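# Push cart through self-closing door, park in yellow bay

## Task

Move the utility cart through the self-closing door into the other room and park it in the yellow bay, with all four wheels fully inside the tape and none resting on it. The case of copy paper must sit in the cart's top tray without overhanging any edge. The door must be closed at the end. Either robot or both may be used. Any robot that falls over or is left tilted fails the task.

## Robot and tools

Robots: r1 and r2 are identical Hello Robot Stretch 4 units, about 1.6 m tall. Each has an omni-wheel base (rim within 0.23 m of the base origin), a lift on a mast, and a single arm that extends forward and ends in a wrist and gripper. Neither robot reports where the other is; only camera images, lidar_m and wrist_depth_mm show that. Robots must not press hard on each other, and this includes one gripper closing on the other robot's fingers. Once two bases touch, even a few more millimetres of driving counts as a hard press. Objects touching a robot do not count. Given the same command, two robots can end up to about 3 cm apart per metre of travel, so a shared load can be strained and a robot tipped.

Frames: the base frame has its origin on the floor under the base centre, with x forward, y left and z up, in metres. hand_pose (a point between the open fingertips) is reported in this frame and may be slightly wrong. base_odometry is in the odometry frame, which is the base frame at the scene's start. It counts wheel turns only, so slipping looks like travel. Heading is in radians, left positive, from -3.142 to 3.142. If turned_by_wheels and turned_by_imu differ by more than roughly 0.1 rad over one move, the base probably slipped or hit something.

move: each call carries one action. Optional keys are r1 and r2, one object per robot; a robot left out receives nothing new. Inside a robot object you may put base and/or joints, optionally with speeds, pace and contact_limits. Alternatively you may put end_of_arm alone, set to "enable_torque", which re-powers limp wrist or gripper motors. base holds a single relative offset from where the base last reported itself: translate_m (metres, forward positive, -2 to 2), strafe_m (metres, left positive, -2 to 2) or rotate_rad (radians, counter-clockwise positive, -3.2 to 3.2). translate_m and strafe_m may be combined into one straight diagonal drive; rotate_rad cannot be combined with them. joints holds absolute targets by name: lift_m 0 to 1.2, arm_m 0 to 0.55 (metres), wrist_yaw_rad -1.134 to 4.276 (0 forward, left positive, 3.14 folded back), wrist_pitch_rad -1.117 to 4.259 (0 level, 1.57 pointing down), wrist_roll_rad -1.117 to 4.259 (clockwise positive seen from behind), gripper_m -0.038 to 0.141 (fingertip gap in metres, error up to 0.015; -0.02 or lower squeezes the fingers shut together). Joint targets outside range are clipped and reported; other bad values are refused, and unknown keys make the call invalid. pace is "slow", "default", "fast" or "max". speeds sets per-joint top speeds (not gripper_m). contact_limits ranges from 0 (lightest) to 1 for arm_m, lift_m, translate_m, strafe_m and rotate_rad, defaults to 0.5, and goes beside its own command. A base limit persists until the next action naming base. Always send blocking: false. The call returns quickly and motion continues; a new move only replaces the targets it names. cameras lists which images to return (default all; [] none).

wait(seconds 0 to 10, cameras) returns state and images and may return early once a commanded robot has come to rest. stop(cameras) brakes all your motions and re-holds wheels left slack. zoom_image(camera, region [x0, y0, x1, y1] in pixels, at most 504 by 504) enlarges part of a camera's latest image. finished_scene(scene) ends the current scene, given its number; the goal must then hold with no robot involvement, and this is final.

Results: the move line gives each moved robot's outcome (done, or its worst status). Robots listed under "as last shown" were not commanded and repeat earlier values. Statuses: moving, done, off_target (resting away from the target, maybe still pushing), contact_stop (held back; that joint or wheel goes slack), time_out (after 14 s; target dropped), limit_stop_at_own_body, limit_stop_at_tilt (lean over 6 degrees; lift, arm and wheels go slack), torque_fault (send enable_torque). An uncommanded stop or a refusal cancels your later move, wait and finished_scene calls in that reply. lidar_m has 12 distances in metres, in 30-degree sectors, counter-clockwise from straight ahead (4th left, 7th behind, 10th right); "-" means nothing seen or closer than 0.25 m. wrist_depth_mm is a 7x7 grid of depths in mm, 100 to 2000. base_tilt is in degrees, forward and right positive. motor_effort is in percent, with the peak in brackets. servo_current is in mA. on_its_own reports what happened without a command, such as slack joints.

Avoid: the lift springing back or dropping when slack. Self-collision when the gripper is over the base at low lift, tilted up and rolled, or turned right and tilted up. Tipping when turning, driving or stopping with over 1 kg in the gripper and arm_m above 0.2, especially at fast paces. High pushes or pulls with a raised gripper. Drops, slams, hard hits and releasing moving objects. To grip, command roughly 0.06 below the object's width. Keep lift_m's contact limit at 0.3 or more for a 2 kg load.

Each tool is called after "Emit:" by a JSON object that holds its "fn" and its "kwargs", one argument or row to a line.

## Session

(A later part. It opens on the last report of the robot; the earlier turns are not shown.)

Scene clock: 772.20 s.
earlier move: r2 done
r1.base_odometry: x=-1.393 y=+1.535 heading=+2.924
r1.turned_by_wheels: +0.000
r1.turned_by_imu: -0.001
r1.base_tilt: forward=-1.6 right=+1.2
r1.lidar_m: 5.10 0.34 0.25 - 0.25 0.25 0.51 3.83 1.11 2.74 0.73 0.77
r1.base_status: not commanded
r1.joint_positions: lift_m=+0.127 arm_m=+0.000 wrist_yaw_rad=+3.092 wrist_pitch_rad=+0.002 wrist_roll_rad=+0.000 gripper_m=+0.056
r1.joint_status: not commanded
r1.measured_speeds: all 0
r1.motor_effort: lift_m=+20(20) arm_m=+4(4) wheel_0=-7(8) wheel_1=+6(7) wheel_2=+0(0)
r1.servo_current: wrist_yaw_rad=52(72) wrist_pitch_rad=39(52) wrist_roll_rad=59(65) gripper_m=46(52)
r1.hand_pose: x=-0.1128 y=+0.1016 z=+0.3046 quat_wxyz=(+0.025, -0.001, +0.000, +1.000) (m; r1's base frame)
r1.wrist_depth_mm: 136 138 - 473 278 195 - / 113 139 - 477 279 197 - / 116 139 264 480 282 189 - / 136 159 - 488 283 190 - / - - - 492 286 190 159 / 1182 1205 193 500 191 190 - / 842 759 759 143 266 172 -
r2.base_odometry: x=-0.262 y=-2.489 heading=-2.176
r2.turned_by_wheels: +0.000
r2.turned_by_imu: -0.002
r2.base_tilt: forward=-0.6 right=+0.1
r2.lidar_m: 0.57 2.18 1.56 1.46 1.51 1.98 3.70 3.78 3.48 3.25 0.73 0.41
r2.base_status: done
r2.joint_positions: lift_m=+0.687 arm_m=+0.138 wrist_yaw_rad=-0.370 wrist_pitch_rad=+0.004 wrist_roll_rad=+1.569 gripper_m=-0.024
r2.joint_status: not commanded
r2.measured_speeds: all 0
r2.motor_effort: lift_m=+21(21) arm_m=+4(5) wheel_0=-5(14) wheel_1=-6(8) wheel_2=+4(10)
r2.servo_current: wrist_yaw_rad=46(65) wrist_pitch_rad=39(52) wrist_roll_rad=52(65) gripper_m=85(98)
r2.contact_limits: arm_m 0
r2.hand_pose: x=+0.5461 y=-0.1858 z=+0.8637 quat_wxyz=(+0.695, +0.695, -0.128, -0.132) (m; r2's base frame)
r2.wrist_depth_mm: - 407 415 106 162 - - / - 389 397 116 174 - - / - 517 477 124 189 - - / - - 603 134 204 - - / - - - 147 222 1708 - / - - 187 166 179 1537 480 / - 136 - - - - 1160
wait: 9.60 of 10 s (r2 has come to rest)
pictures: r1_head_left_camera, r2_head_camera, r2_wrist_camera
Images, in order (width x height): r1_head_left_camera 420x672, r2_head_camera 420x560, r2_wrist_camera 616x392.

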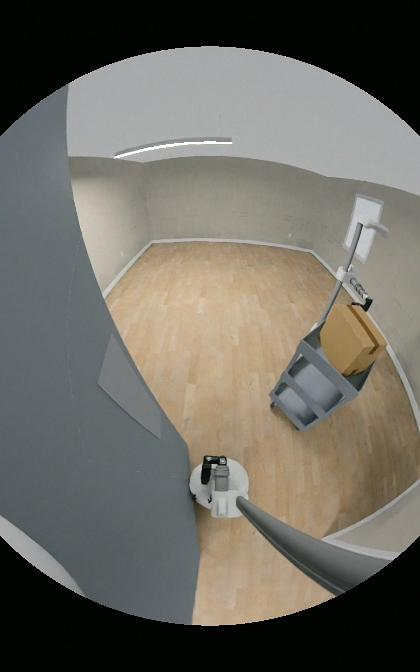

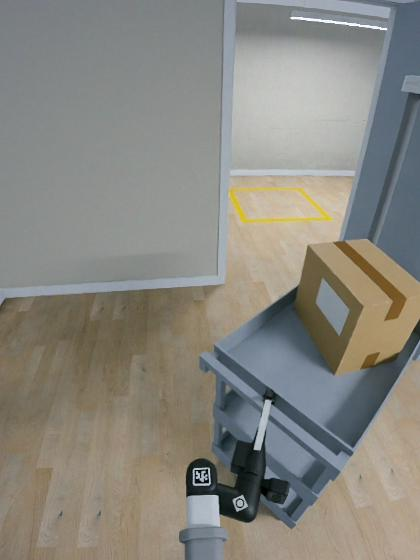

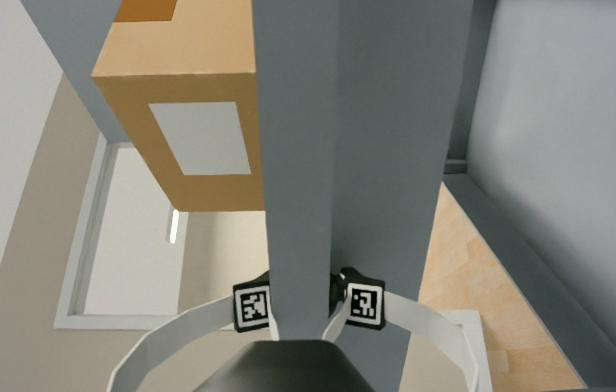

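Emit:
{"fn": "move", "kwargs": {
  "blocking": false,
  "r2": {"base":{"translate_m":-0.92,"strafe_m":0.271},"pace":"slow"},
  "cameras": []
}}

Emit:
{"fn": "wait", "kwargs": {
  "seconds": 10,
  "cameras": []
}}

Emit:
{"fn": "wait", "kwargs": {
  "seconds": 2,
  "cameras": ["r2_head_camera","r2_wrist_camera","r1_head_left_camera"]
}}

Scene clock: 781.03 s.
move: r2 moving
r1: as last shown
r1.turned_by_imu: +0.000
r1.base_tilt: forward=-1.6 right=+1.3
r1.lidar_m: 5.09 0.33 0.25 - 0.25 0.25 0.51 3.81 1.11 2.75 0.75 0.75
r1.servo_current: wrist_yaw_rad=46(65) wrist_pitch_rad=39(46) wrist_roll_rad=52(65) gripper_m=46(52)
r1.wrist_depth_mm: 136 138 - 469 277 195 - / 113 139 - 473 282 196 - / 116 139 264 480 282 189 - / 137 158 - 484 285 189 - / 1983 - - 492 285 190 159 / 1182 1182 194 500 191 190 - / 842 741 759 143 267 173 -
r2.base_odometry: x=-0.252 y=-2.481 heading=-2.176
r2.turned_by_wheels: -0.001
r2.turned_by_imu: +0.000
r2.base_tilt: forward=-0.7 right=+0.1
r2.lidar_m: 0.57 2.21 1.56 1.46 1.52 1.99 3.71 3.76 3.48 3.25 0.71 0.44
r2.base_status: translate_m moving; strafe_m moving
r2.joint_positions: lift_m=+0.687 arm_m=+0.138 wrist_yaw_rad=-0.370 wrist_pitch_rad=+0.004 wrist_roll_rad=+1.569 gripper_m=-0.024
r2.joint_status: not commanded
r2.measured_speeds: translate_m=-0.050 strafe_m=+0.015 rotate_rad=+0.000 lift_m=+0.000 arm_m=+0.000 wrist_yaw_rad=+0.000 wrist_pitch_rad=+0.000 wrist_roll_rad=+0.000
r2.motor_effort: lift_m=+21(21) arm_m=+4(5) wheel_0=-11(13) wheel_1=-7(7) wheel_2=+9(9)
r2.servo_current: wrist_yaw_rad=33(52) wrist_pitch_rad=46(46) wrist_roll_rad=46(52) gripper_m=78(98)
r2.contact_limits: arm_m 0
r2.hand_pose: x=+0.5461 y=-0.1858 z=+0.8637 quat_wxyz=(+0.695, +0.695, -0.128, -0.132) (m; r2's base frame)
r2.wrist_depth_mm: - 410 418 106 163 - - / - 389 392 118 175 - - / - 517 473 124 189 - - / - - 597 135 205 - - / - - - 147 222 1808 - / - - 187 166 180 1576 480 / - 136 - - - - 1182
pictures: none
No camera images: "cameras" was empty.

Scene clock: 791.03 s.
earlier move: r2 moving
r1.base_odometry: x=-1.393 y=+1.535 heading=+2.924
r1.turned_by_wheels: +0.000
r1.turned_by_imu: -0.001
r1.base_tilt: forward=-1.6 right=+1.3
r1.lidar_m: 5.09 0.33 0.25 - 0.25 0.25 0.49 3.80 1.11 2.72 1.69 1.62
r1.base_status: not commanded
r1.joint_positions: lift_m=+0.127 arm_m=+0.000 wrist_yaw_rad=+3.092 wrist_pitch_rad=+0.002 wrist_roll_rad=+0.000 gripper_m=+0.056
r1.joint_status: not commanded
r1.measured_speeds: all 0
r1.motor_effort: lift_m=+20(20) arm_m=+4(4) wheel_0=-8(9) wheel_1=+7(7) wheel_2=+0(0)
r1.servo_current: wrist_yaw_rad=33(78) wrist_pitch_rad=39(52) wrist_roll_rad=59(65) gripper_m=39(52)
r1.hand_pose: x=-0.1128 y=+0.1016 z=+0.3046 quat_wxyz=(+0.025, -0.001, +0.000, +1.000) (m; r1's base frame)
r1.wrist_depth_mm: 136 138 - 473 278 195 - / 113 138 - 480 281 197 - / 116 139 264 488 282 189 - / 136 158 - 484 285 190 - / 1983 - - 496 286 190 159 / 1182 1205 194 496 191 190 - / 842 750 768 143 268 173 -
r2.base_odometry: x=+0.484 y=-1.887 heading=-2.176
r2.turned_by_wheels: +0.000
r2.turned_by_imu: -0.001
r2.base_tilt: forward=-0.7 right=+0.1
r2.lidar_m: 0.54 1.79 1.22 1.13 1.18 1.51 2.76 2.83 3.71 3.59 3.67 0.49
r2.base_status: translate_m moving; strafe_m moving
r2.joint_positions: lift_m=+0.687 arm_m=+0.138 wrist_yaw_rad=-0.370 wrist_pitch_rad=+0.004 wrist_roll_rad=+1.569 gripper_m=-0.024
r2.joint_status: not commanded
r2.measured_speeds: translate_m=-0.006 strafe_m=+0.002 rotate_rad=+0.000 lift_m=+0.000 arm_m=+0.000 wrist_yaw_rad=+0.000 wrist_pitch_rad=+0.000 wrist_roll_rad=+0.000
r2.motor_effort: lift_m=+21(21) arm_m=+4(5) wheel_0=-5(15) wheel_1=-5(8) wheel_2=+5(11)
r2.servo_current: wrist_yaw_rad=52(59) wrist_pitch_rad=46(52) wrist_roll_rad=46(59) gripper_m=91(98)
r2.contact_limits: arm_m 0
r2.hand_pose: x=+0.5461 y=-0.1858 z=+0.8637 quat_wxyz=(+0.695, +0.695, -0.128, -0.132) (m; r2's base frame)
r2.wrist_depth_mm: - - - 147 204 1537 - / - - 549 151 209 - - / - 452 445 155 215 820 - / - - 480 160 221 842 - / - - 554 166 229 - - / - - 186 170 180 - - / - - - - - 1576 500
wait: 10.00 s; no rest
pictures: none
No camera images: "cameras" was empty.

Scene clock: 791.37 s.
earlier move: r2 done
r1.base_odometry: x=-1.393 y=+1.535 heading=+2.924
r1.turned_by_wheels: +0.000
r1.turned_by_imu: +0.000
r1.base_tilt: forward=-1.6 right=+1.3
r1.lidar_m: 5.09 0.36 0.25 - 0.25 0.25 0.51 3.80 1.12 2.74 1.67 1.62
r1.base_status: not commanded
r1.joint_positions: lift_m=+0.127 arm_m=+0.000 wrist_yaw_rad=+3.092 wrist_pitch_rad=+0.002 wrist_roll_rad=+0.000 gripper_m=+0.056
r1.joint_status: not commanded
r1.measured_speeds: all 0
r1.motor_effort: lift_m=+20(20) arm_m=+4(4) wheel_0=-7(9) wheel_1=+7(7) wheel_2=+0(0)
r1.servo_current: wrist_yaw_rad=65(78) wrist_pitch_rad=46(52) wrist_roll_rad=46(65) gripper_m=39(52)
r1.hand_pose: x=-0.1128 y=+0.1016 z=+0.3046 quat_wxyz=(+0.025, -0.001, +0.000, +1.000) (m; r1's base frame)
r1.wrist_depth_mm: 136 138 - 466 278 196 - / 113 138 - 473 281 196 - / 116 140 264 480 282 189 - / 136 159 - 488 282 189 - / 1863 - - 488 285 190 159 / 1205 1182 194 496 191 190 - / 842 750 750 143 268 173 -
r2.base_odometry: x=+0.484 y=-1.887 heading=-2.176
r2.turned_by_wheels: +0.000
r2.turned_by_imu: +0.000
r2.base_tilt: forward=-0.6 right=+0.1
r2.lidar_m: 0.54 1.76 1.23 1.13 1.17 1.52 2.77 2.84 3.70 3.61 3.71 0.48
r2.base_status: done
r2.joint_positions: lift_m=+0.687 arm_m=+0.138 wrist_yaw_rad=-0.370 wrist_pitch_rad=+0.004 wrist_roll_rad=+1.569 gripper_m=-0.024
r2.joint_status: not commanded
r2.measured_speeds: all 0
r2.motor_effort: lift_m=+21(21) arm_m=+4(5) wheel_0=-5(15) wheel_1=-5(8) wheel_2=+6(11)
r2.servo_current: wrist_yaw_rad=52(59) wrist_pitch_rad=46(52) wrist_roll_rad=46(59) gripper_m=91(98)
r2.contact_limits: arm_m 0
r2.hand_pose: x=+0.5461 y=-0.1858 z=+0.8637 quat_wxyz=(+0.695, +0.695, -0.128, -0.132) (m; r2's base frame)
r2.wrist_depth_mm: - - - 147 203 1537 - / - - 549 151 209 - - / - 455 449 155 215 820 - / - - 480 160 221 842 - / - - 559 166 229 - - / - - 187 170 179 - - / - - - - - 1576 500
wait: 0.33 of 2 s (r2 has come to rest)
pictures: r1_head_left_camera, r2_head_camera, r2_wrist_camera
Images, in order (width x height): r1_head_left_camera 420x672, r2_head_camera 420x560, r2_wrist_camera 616x392.

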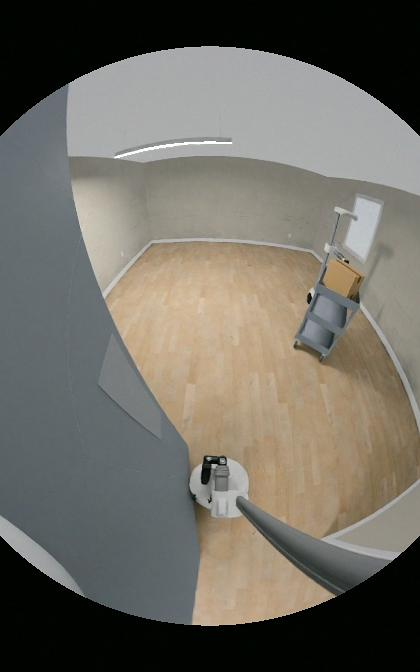

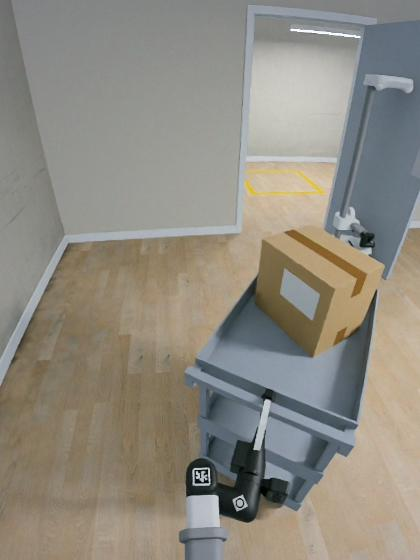

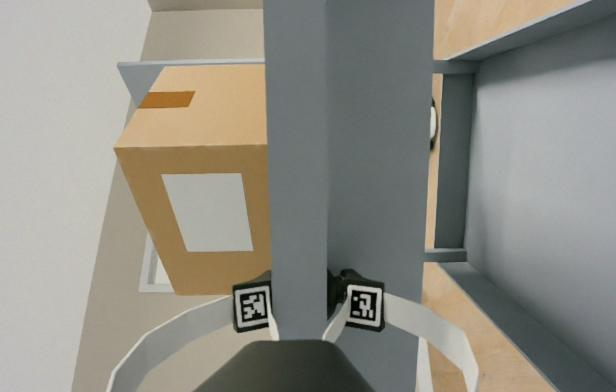

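Emit:
{"fn": "move", "kwargs": {
  "blocking": false,
  "r2": {"base":{"translate_m":0.02,"strafe_m":-0.3},"pace":"slow"},
  "cameras": []
}}

Emit:
{"fn": "wait", "kwargs": {
  "seconds": 4.5,
  "cameras": []
}}

Emit:
{"fn": "move", "kwargs": {
  "blocking": false,
  "r2": {"base":{"rotate_rad":0.15},"pace":"slow"},
  "cameras": []
}}

Emit:
{"fn": "wait", "kwargs": {
  "seconds": 2,
  "cameras": ["r2_head_camera","r2_wrist_camera","r1_head_left_camera"]
}}

Scene clock: 807.60 s.
move: r2 moving
r1: as last shown
r1.lidar_m: 5.09 0.34 0.25 - 0.25 0.25 0.48 3.82 1.12 2.75 1.66 1.61
r1.motor_effort: lift_m=+20(20) arm_m=+4(4) wheel_0=-7(8) wheel_1=+7(7) wheel_2=+0(0)
r1.servo_current: wrist_yaw_rad=39(65) wrist_pitch_rad=39(46) wrist_roll_rad=52(59) gripper_m=39(46)
r1.wrist_depth_mm: 136 138 - 469 279 195 - / 113 139 - 477 282 196 - / 116 140 264 484 282 188 - / 136 158 - 488 282 189 - / - - - 496 287 190 158 / 1182 1182 193 496 191 190 - / 831 741 778 143 266 173 -
r2.base_odometry: x=+0.473 y=-1.879 heading=-2.176
r2.turned_by_wheels: +0.000
r2.turned_by_imu: +0.001
r2.base_tilt: forward=-0.7 right=+0.1
r2.lidar_m: 0.53 1.81 1.24 1.14 1.19 1.55 2.77 2.85 3.70 3.59 3.69 0.48
r2.base_status: translate_m moving; strafe_m moving
r2.joint_positions: lift_m=+0.687 arm_m=+0.138 wrist_yaw_rad=-0.369 wrist_pitch_rad=+0.004 wrist_roll_rad=+1.569 gripper_m=-0.024
r2.joint_status: not commanded
r2.measured_speeds: translate_m=+0.003 strafe_m=-0.053 rotate_rad=+0.001 lift_m=+0.000 arm_m=+0.000 wrist_yaw_rad=+0.005 wrist_pitch_rad=+0.000 wrist_roll_rad=+0.000
r2.motor_effort: lift_m=+21(21) arm_m=+4(5) wheel_0=+11(11) wheel_1=-8(9) wheel_2=-4(6)
r2.servo_current: wrist_yaw_rad=52(59) wrist_pitch_rad=46(52) wrist_roll_rad=46(59) gripper_m=85(91)
r2.contact_limits: arm_m 0
r2.hand_pose: x=+0.5463 y=-0.1855 z=+0.8637 quat_wxyz=(+0.696, +0.695, -0.128, -0.131) (m; r2's base frame)
r2.wrist_depth_mm: - - - 145 201 1537 - / - - 539 149 206 - - / - 452 445 153 213 820 - / - - 480 158 220 831 - / - - 564 164 227 - - / - - 187 169 179 - - / - - - - - 1576 496
pictures: none
No camera images: "cameras" was empty.

Scene clock: 811.30 s.
earlier move: r2 done
r1.base_odometry: x=-1.393 y=+1.535 heading=+2.924
r1.turned_by_wheels: +0.000
r1.turned_by_imu: +0.000
r1.base_tilt: forward=-1.6 right=+1.3
r1.lidar_m: 5.07 0.33 0.25 - 0.25 0.25 0.52 3.80 1.13 2.75 1.64 1.44
r1.base_status: not commanded
r1.joint_positions: lift_m=+0.127 arm_m=+0.000 wrist_yaw_rad=+3.092 wrist_pitch_rad=+0.002 wrist_roll_rad=+0.000 gripper_m=+0.056
r1.joint_status: not commanded
r1.measured_speeds: all 0
r1.motor_effort: lift_m=+20(20) arm_m=+4(4) wheel_0=-8(8) wheel_1=+6(7) wheel_2=+0(0)
r1.servo_current: wrist_yaw_rad=26(65) wrist_pitch_rad=46(52) wrist_roll_rad=52(59) gripper_m=39(52)
r1.hand_pose: x=-0.1128 y=+0.1016 z=+0.3046 quat_wxyz=(+0.025, -0.001, +0.000, +1.000) (m; r1's base frame)
r1.wrist_depth_mm: 136 138 - 473 278 195 - / 113 139 - 480 281 197 - / 116 140 263 480 283 189 - / 137 159 - 484 285 190 - / 1983 - - 492 283 190 159 / 1182 1182 194 496 191 190 - / 854 759 759 143 266 174 -
r2.base_odometry: x=+0.226 y=-1.732 heading=-2.176
r2.turned_by_wheels: -0.001
r2.turned_by_imu: +0.000
r2.base_tilt: forward=-0.7 right=+0.0
r2.lidar_m: 0.49 2.24 1.53 1.43 1.47 1.92 2.79 2.86 3.55 3.30 3.40 0.53
r2.base_status: done
r2.joint_positions: lift_m=+0.687 arm_m=+0.138 wrist_yaw_rad=-0.369 wrist_pitch_rad=+0.004 wrist_roll_rad=+1.569 gripper_m=-0.024
r2.joint_status: not commanded
r2.measured_speeds: all 0
r2.motor_effort: lift_m=+21(21) arm_m=+4(5) wheel_0=+5(16) wheel_1=-3(9) wheel_2=-7(9)
r2.servo_current: wrist_yaw_rad=39(65) wrist_pitch_rad=46(52) wrist_roll_rad=46(59) gripper_m=85(91)
r2.contact_limits: arm_m 0
r2.hand_pose: x=+0.5464 y=-0.1855 z=+0.8637 quat_wxyz=(+0.696, +0.695, -0.128, -0.131) (m; r2's base frame)
r2.wrist_depth_mm: - - - 262 271 282 282 / - - - 255 263 1708 1160 / - - - 190 252 1661 - / - - 585 182 243 820 - / - 473 466 178 236 831 - / - - 186 171 179 - - / - - 517 - 222 - -
wait: 3.70 of 4.5 s (r2 has come to rest)
pictures: none
No camera images: "cameras" was empty.

Scene clock: 811.80 s.
move: r2 moving
r1: as last shown
r1.lidar_m: 5.08 0.32 0.25 - 0.25 0.25 0.51 3.78 1.12 2.74 1.59 1.45
r1.motor_effort: lift_m=+20(20) arm_m=+4(4) wheel_0=-7(8) wheel_1=+6(7) wheel_2=+0(0)
r1.servo_current: wrist_yaw_rad=33(65) wrist_pitch_rad=46(52) wrist_roll_rad=46(65) gripper_m=39(46)
r1.wrist_depth_mm: 136 138 - 469 277 195 - / 113 139 - 477 281 196 - / 116 139 262 480 282 189 - / 136 158 - 488 283 189 - / 1921 - - 496 285 190 159 / 1182 1205 193 500 191 191 - / 866 759 759 143 268 173 -
r2.base_odometry: x=+0.226 y=-1.732 heading=-2.064
r2.turned_by_wheels: +0.112
r2.turned_by_imu: +0.109
r2.base_tilt: forward=-0.7 right=+0.1
r2.lidar_m: 0.51 2.00 1.48 1.43 1.51 2.15 2.77 2.92 3.40 3.32 3.49 0.51
r2.base_status: rotate_rad moving
r2.joint_positions: lift_m=+0.687 arm_m=+0.138 wrist_yaw_rad=-0.378 wrist_pitch_rad=+0.004 wrist_roll_rad=+1.569 gripper_m=-0.024
r2.joint_status: not commanded
r2.measured_speeds: translate_m=+0.003 strafe_m=+0.002 rotate_rad=+0.292 lift_m=+0.000 arm_m=+0.000 wrist_yaw_rad=+0.000 wrist_pitch_rad=+0.000 wrist_roll_rad=+0.000
r2.motor_effort: lift_m=+21(21) arm_m=+5(5) wheel_0=-11(12) wheel_1=-4(10) wheel_2=-11(16)
r2.servo_current: wrist_yaw_rad=46(65) wrist_pitch_rad=39(46) wrist_roll_rad=52(52) gripper_m=85(91)
r2.contact_limits: arm_m 0
r2.hand_pose: x=+0.5446 y=-0.1877 z=+0.8637 quat_wxyz=(+0.695, +0.694, -0.131, -0.134) (m; r2's base frame)
r2.wrist_depth_mm: - - - 179 241 1708 1160 / - - - 178 239 1708 521 / - - 634 175 236 820 - / - - 466 233 234 831 - / - - 488 173 232 831 - / - - 187 170 179 - - / - - 580 - 228 - -
pictures: none
No camera images: "cameras" was empty.

Scene clock: 812.37 s.
earlier move: r2 done
r1.base_odometry: x=-1.393 y=+1.535 heading=+2.924
r1.turned_by_wheels: +0.000
r1.turned_by_imu: +0.000
r1.base_tilt: forward=-1.6 right=+1.3
r1.lidar_m: 5.10 0.34 0.25 - 0.25 0.25 0.51 3.80 1.12 2.75 1.61 1.45
r1.base_status: not commanded
r1.joint_positions: lift_m=+0.127 arm_m=+0.000 wrist_yaw_rad=+3.092 wrist_pitch_rad=+0.002 wrist_roll_rad=+0.000 gripper_m=+0.056
r1.joint_status: not commanded
r1.measured_speeds: all 0
r1.motor_effort: lift_m=+20(20) arm_m=+4(4) wheel_0=-7(8) wheel_1=+6(7) wheel_2=+0(0)
r1.servo_current: wrist_yaw_rad=65(65) wrist_pitch_rad=46(52) wrist_roll_rad=46(65) gripper_m=46(46)
r1.hand_pose: x=-0.1128 y=+0.1016 z=+0.3046 quat_wxyz=(+0.025, -0.001, +0.000, +1.000) (m; r1's base frame)
r1.wrist_depth_mm: 135 138 - 477 277 195 - / 112 139 - 480 281 196 - / 116 139 264 480 282 189 - / 137 158 - 484 283 189 - / 1983 - - 492 285 190 159 / 1182 1229 194 496 191 190 - / 866 759 759 143 268 173 -
r2.base_odometry: x=+0.226 y=-1.732 heading=-2.028
r2.turned_by_wheels: +0.037
r2.turned_by_imu: +0.036
r2.base_tilt: forward=-0.7 right=+0.1
r2.lidar_m: 0.52 1.93 1.49 1.41 1.49 2.25 2.77 2.97 3.37 3.29 3.54 0.50
r2.base_status: done
r2.joint_positions: lift_m=+0.687 arm_m=+0.138 wrist_yaw_rad=-0.372 wrist_pitch_rad=+0.004 wrist_roll_rad=+1.569 gripper_m=-0.024
r2.joint_status: not commanded
r2.measured_speeds: all 0
r2.motor_effort: lift_m=+21(21) arm_m=+5(5) wheel_0=-5(12) wheel_1=-4(10) wheel_2=-6(16)
r2.servo_current: wrist_yaw_rad=46(65) wrist_pitch_rad=39(46) wrist_roll_rad=46(52) gripper_m=91(91)
r2.contact_limits: arm_m 0
r2.hand_pose: x=+0.5457 y=-0.1863 z=+0.8637 quat_wxyz=(+0.695, +0.694, -0.129, -0.132) (m; r2's base frame)
r2.wrist_depth_mm: - - - 165 225 1661 1205 / - - - 166 225 1661 - / - - 530 167 228 809 - / - 477 459 169 229 831 - / - - 517 169 230 831 - / - - 187 170 179 - - / - - - - 233 1576 -
wait: 0.57 of 2 s (r2 has come to rest)
pictures: r1_head_left_camera, r2_head_camera, r2_wrist_camera
Images, in order (width x height): r1_head_left_camera 420x672, r2_head_camera 420x560, r2_wrist_camera 616x392.

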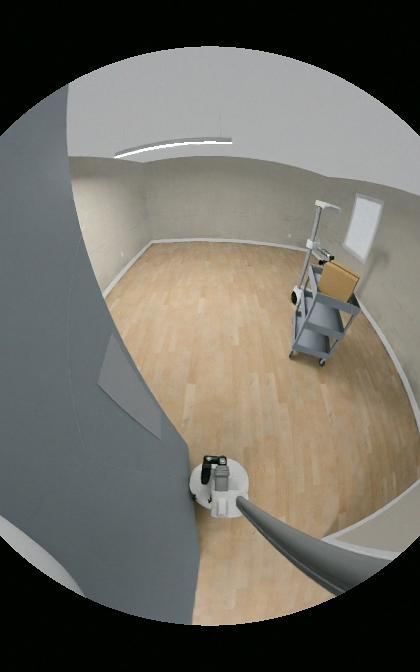

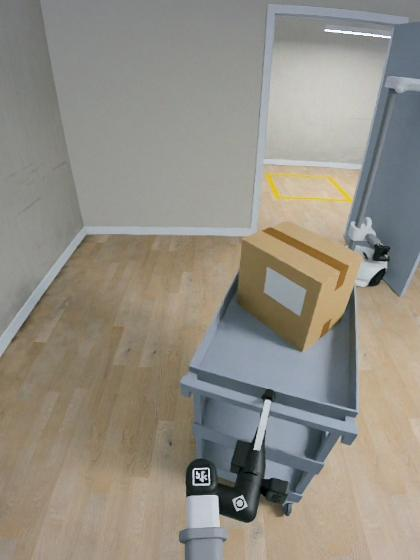

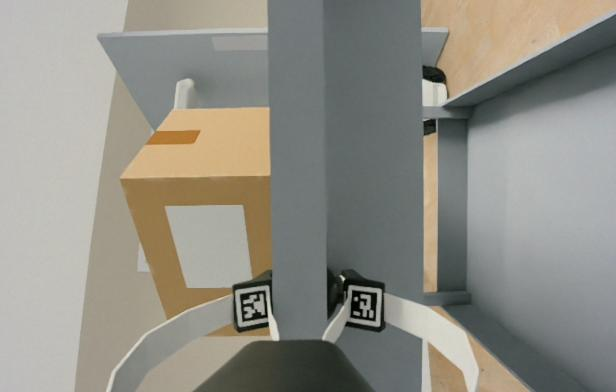

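Emit:
{"fn": "move", "kwargs": {
  "blocking": false,
  "r2": {"base":{"translate_m":0.838,"strafe_m":-0.329},"pace":"slow"},
  "cameras": []
}}

Emit:
{"fn": "wait", "kwargs": {
  "seconds": 10,
  "cameras": ["r2_head_camera","r2_wrist_camera","r1_head_left_camera","r2_head_left_camera"]
}}

Scene clock: 820.57 s.
move: r2 moving
r1: as last shown
r1.lidar_m: 5.10 0.34 0.25 - 0.25 0.25 0.52 3.82 1.11 2.75 1.59 1.43
r1.servo_current: wrist_yaw_rad=46(72) wrist_pitch_rad=46(46) wrist_roll_rad=52(59) gripper_m=39(46)
r1.wrist_depth_mm: 136 138 - 473 278 195 - / 113 139 - 477 279 196 - / 116 139 263 484 282 189 - / 136 159 - 492 285 189 - / 1921 - - 492 285 190 159 / 1205 1205 194 496 191 190 - / 842 759 750 143 267 173 -
r2.base_odometry: x=+0.217 y=-1.741 heading=-2.027
r2.turned_by_wheels: +0.000
r2.turned_by_imu: +0.001
r2.base_tilt: forward=-0.7 right=+0.1
r2.lidar_m: 0.52 1.95 1.47 1.45 1.52 2.22 2.80 2.98 3.37 3.29 3.52 0.50
r2.base_status: translate_m moving; strafe_m moving
r2.joint_positions: lift_m=+0.687 arm_m=+0.138 wrist_yaw_rad=-0.372 wrist_pitch_rad=+0.004 wrist_roll_rad=+1.569 gripper_m=-0.024
r2.joint_status: not commanded
r2.measured_speeds: translate_m=+0.048 strafe_m=-0.019 rotate_rad=-0.001 lift_m=+0.000 arm_m=+0.000 wrist_yaw_rad=+0.000 wrist_pitch_rad=+0.000 wrist_roll_rad=+0.000
r2.motor_effort: lift_m=+21(21) arm_m=+5(5) wheel_0=+14(14) wheel_1=+6(6) wheel_2=-12(12)
r2.servo_current: wrist_yaw_rad=52(52) wrist_pitch_rad=46(46) wrist_roll_rad=33(52) gripper_m=85(91)
r2.contact_limits: arm_m 0
r2.hand_pose: x=+0.5457 y=-0.1863 z=+0.8637 quat_wxyz=(+0.695, +0.694, -0.129, -0.132) (m; r2's base frame)
r2.wrist_depth_mm: - - - 165 225 1618 1205 / - - - 166 226 1537 - / - - 530 166 227 809 - / - 477 459 167 229 831 - / - - 508 169 231 831 - / - - 186 170 179 - - / - - - - 233 1618 -
pictures: none
No camera images: "cameras" was empty.

Scene clock: 830.30 s.
earlier move: r2 done
r1.base_odometry: x=-1.393 y=+1.535 heading=+2.924
r1.turned_by_wheels: +0.000
r1.turned_by_imu: -0.001
r1.base_tilt: forward=-1.6 right=+1.2
r1.lidar_m: 5.08 0.34 0.25 - 0.25 0.25 0.51 3.82 1.10 2.74 0.63 0.63
r1.base_status: not commanded
r1.joint_positions: lift_m=+0.127 arm_m=+0.000 wrist_yaw_rad=+3.092 wrist_pitch_rad=+0.002 wrist_roll_rad=+0.000 gripper_m=+0.056
r1.joint_status: not commanded
r1.measured_speeds: all 0
r1.motor_effort: lift_m=+20(20) arm_m=+4(4) wheel_0=-8(8) wheel_1=+6(7) wheel_2=+0(0)
r1.servo_current: wrist_yaw_rad=52(78) wrist_pitch_rad=46(52) wrist_roll_rad=46(65) gripper_m=46(52)
r1.hand_pose: x=-0.1128 y=+0.1016 z=+0.3046 quat_wxyz=(+0.025, -0.001, +0.000, +1.000) (m; r1's base frame)
r1.wrist_depth_mm: 136 139 - 473 277 196 - / 113 138 - 477 282 197 - / 116 140 264 484 281 189 - / 136 159 - 484 283 190 - / 1863 - - 492 285 190 158 / 1205 1205 193 500 191 190 - / 854 759 759 143 267 173 -
r2.base_odometry: x=-0.438 y=-2.339 heading=-2.028
r2.turned_by_wheels: +0.000
r2.turned_by_imu: +0.001
r2.base_tilt: forward=-0.7 right=+0.1
r2.lidar_m: 0.56 2.25 1.74 1.69 1.82 2.64 3.66 3.89 3.09 3.04 0.65 0.42
r2.base_status: done
r2.joint_positions: lift_m=+0.687 arm_m=+0.138 wrist_yaw_rad=-0.372 wrist_pitch_rad=+0.004 wrist_roll_rad=+1.569 gripper_m=-0.024
r2.joint_status: not commanded
r2.measured_speeds: all 0
r2.motor_effort: lift_m=+21(22) arm_m=+5(6) wheel_0=+4(14) wheel_1=+3(7) wheel_2=-8(13)
r2.servo_current: wrist_yaw_rad=65(65) wrist_pitch_rad=46(52) wrist_roll_rad=46(59) gripper_m=85(98)
r2.contact_limits: arm_m 0
r2.hand_pose: x=+0.5457 y=-0.1862 z=+0.8637 quat_wxyz=(+0.695, +0.695, -0.129, -0.132) (m; r2's base frame)
r2.wrist_depth_mm: - 399 399 102 156 - - / - 394 394 108 168 - - / - 1983 484 116 186 - - / - - 634 129 201 - - / - - - 142 220 1708 - / - - 186 161 178 1537 480 / - 136 - - - - 1160
wait: 9.73 of 10 s (r2 has come to rest)
pictures: r1_head_left_camera, r2_head_camera, r2_head_left_camera, r2_wrist_camera
Images, in order (width x height): r1_head_left_camera 420x672, r2_head_camera 420x560, r2_head_left_camera 420x672, r2_wrist_camera 616x392.

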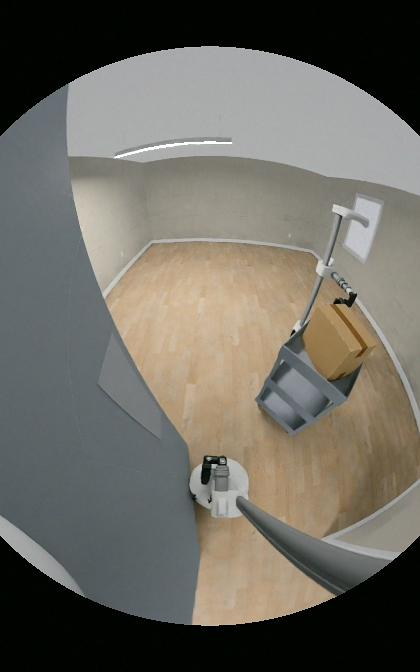

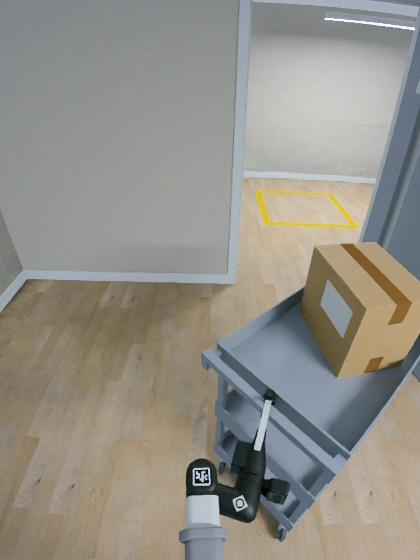

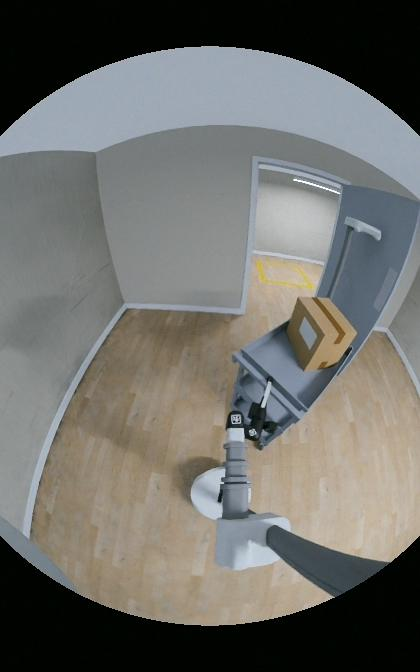

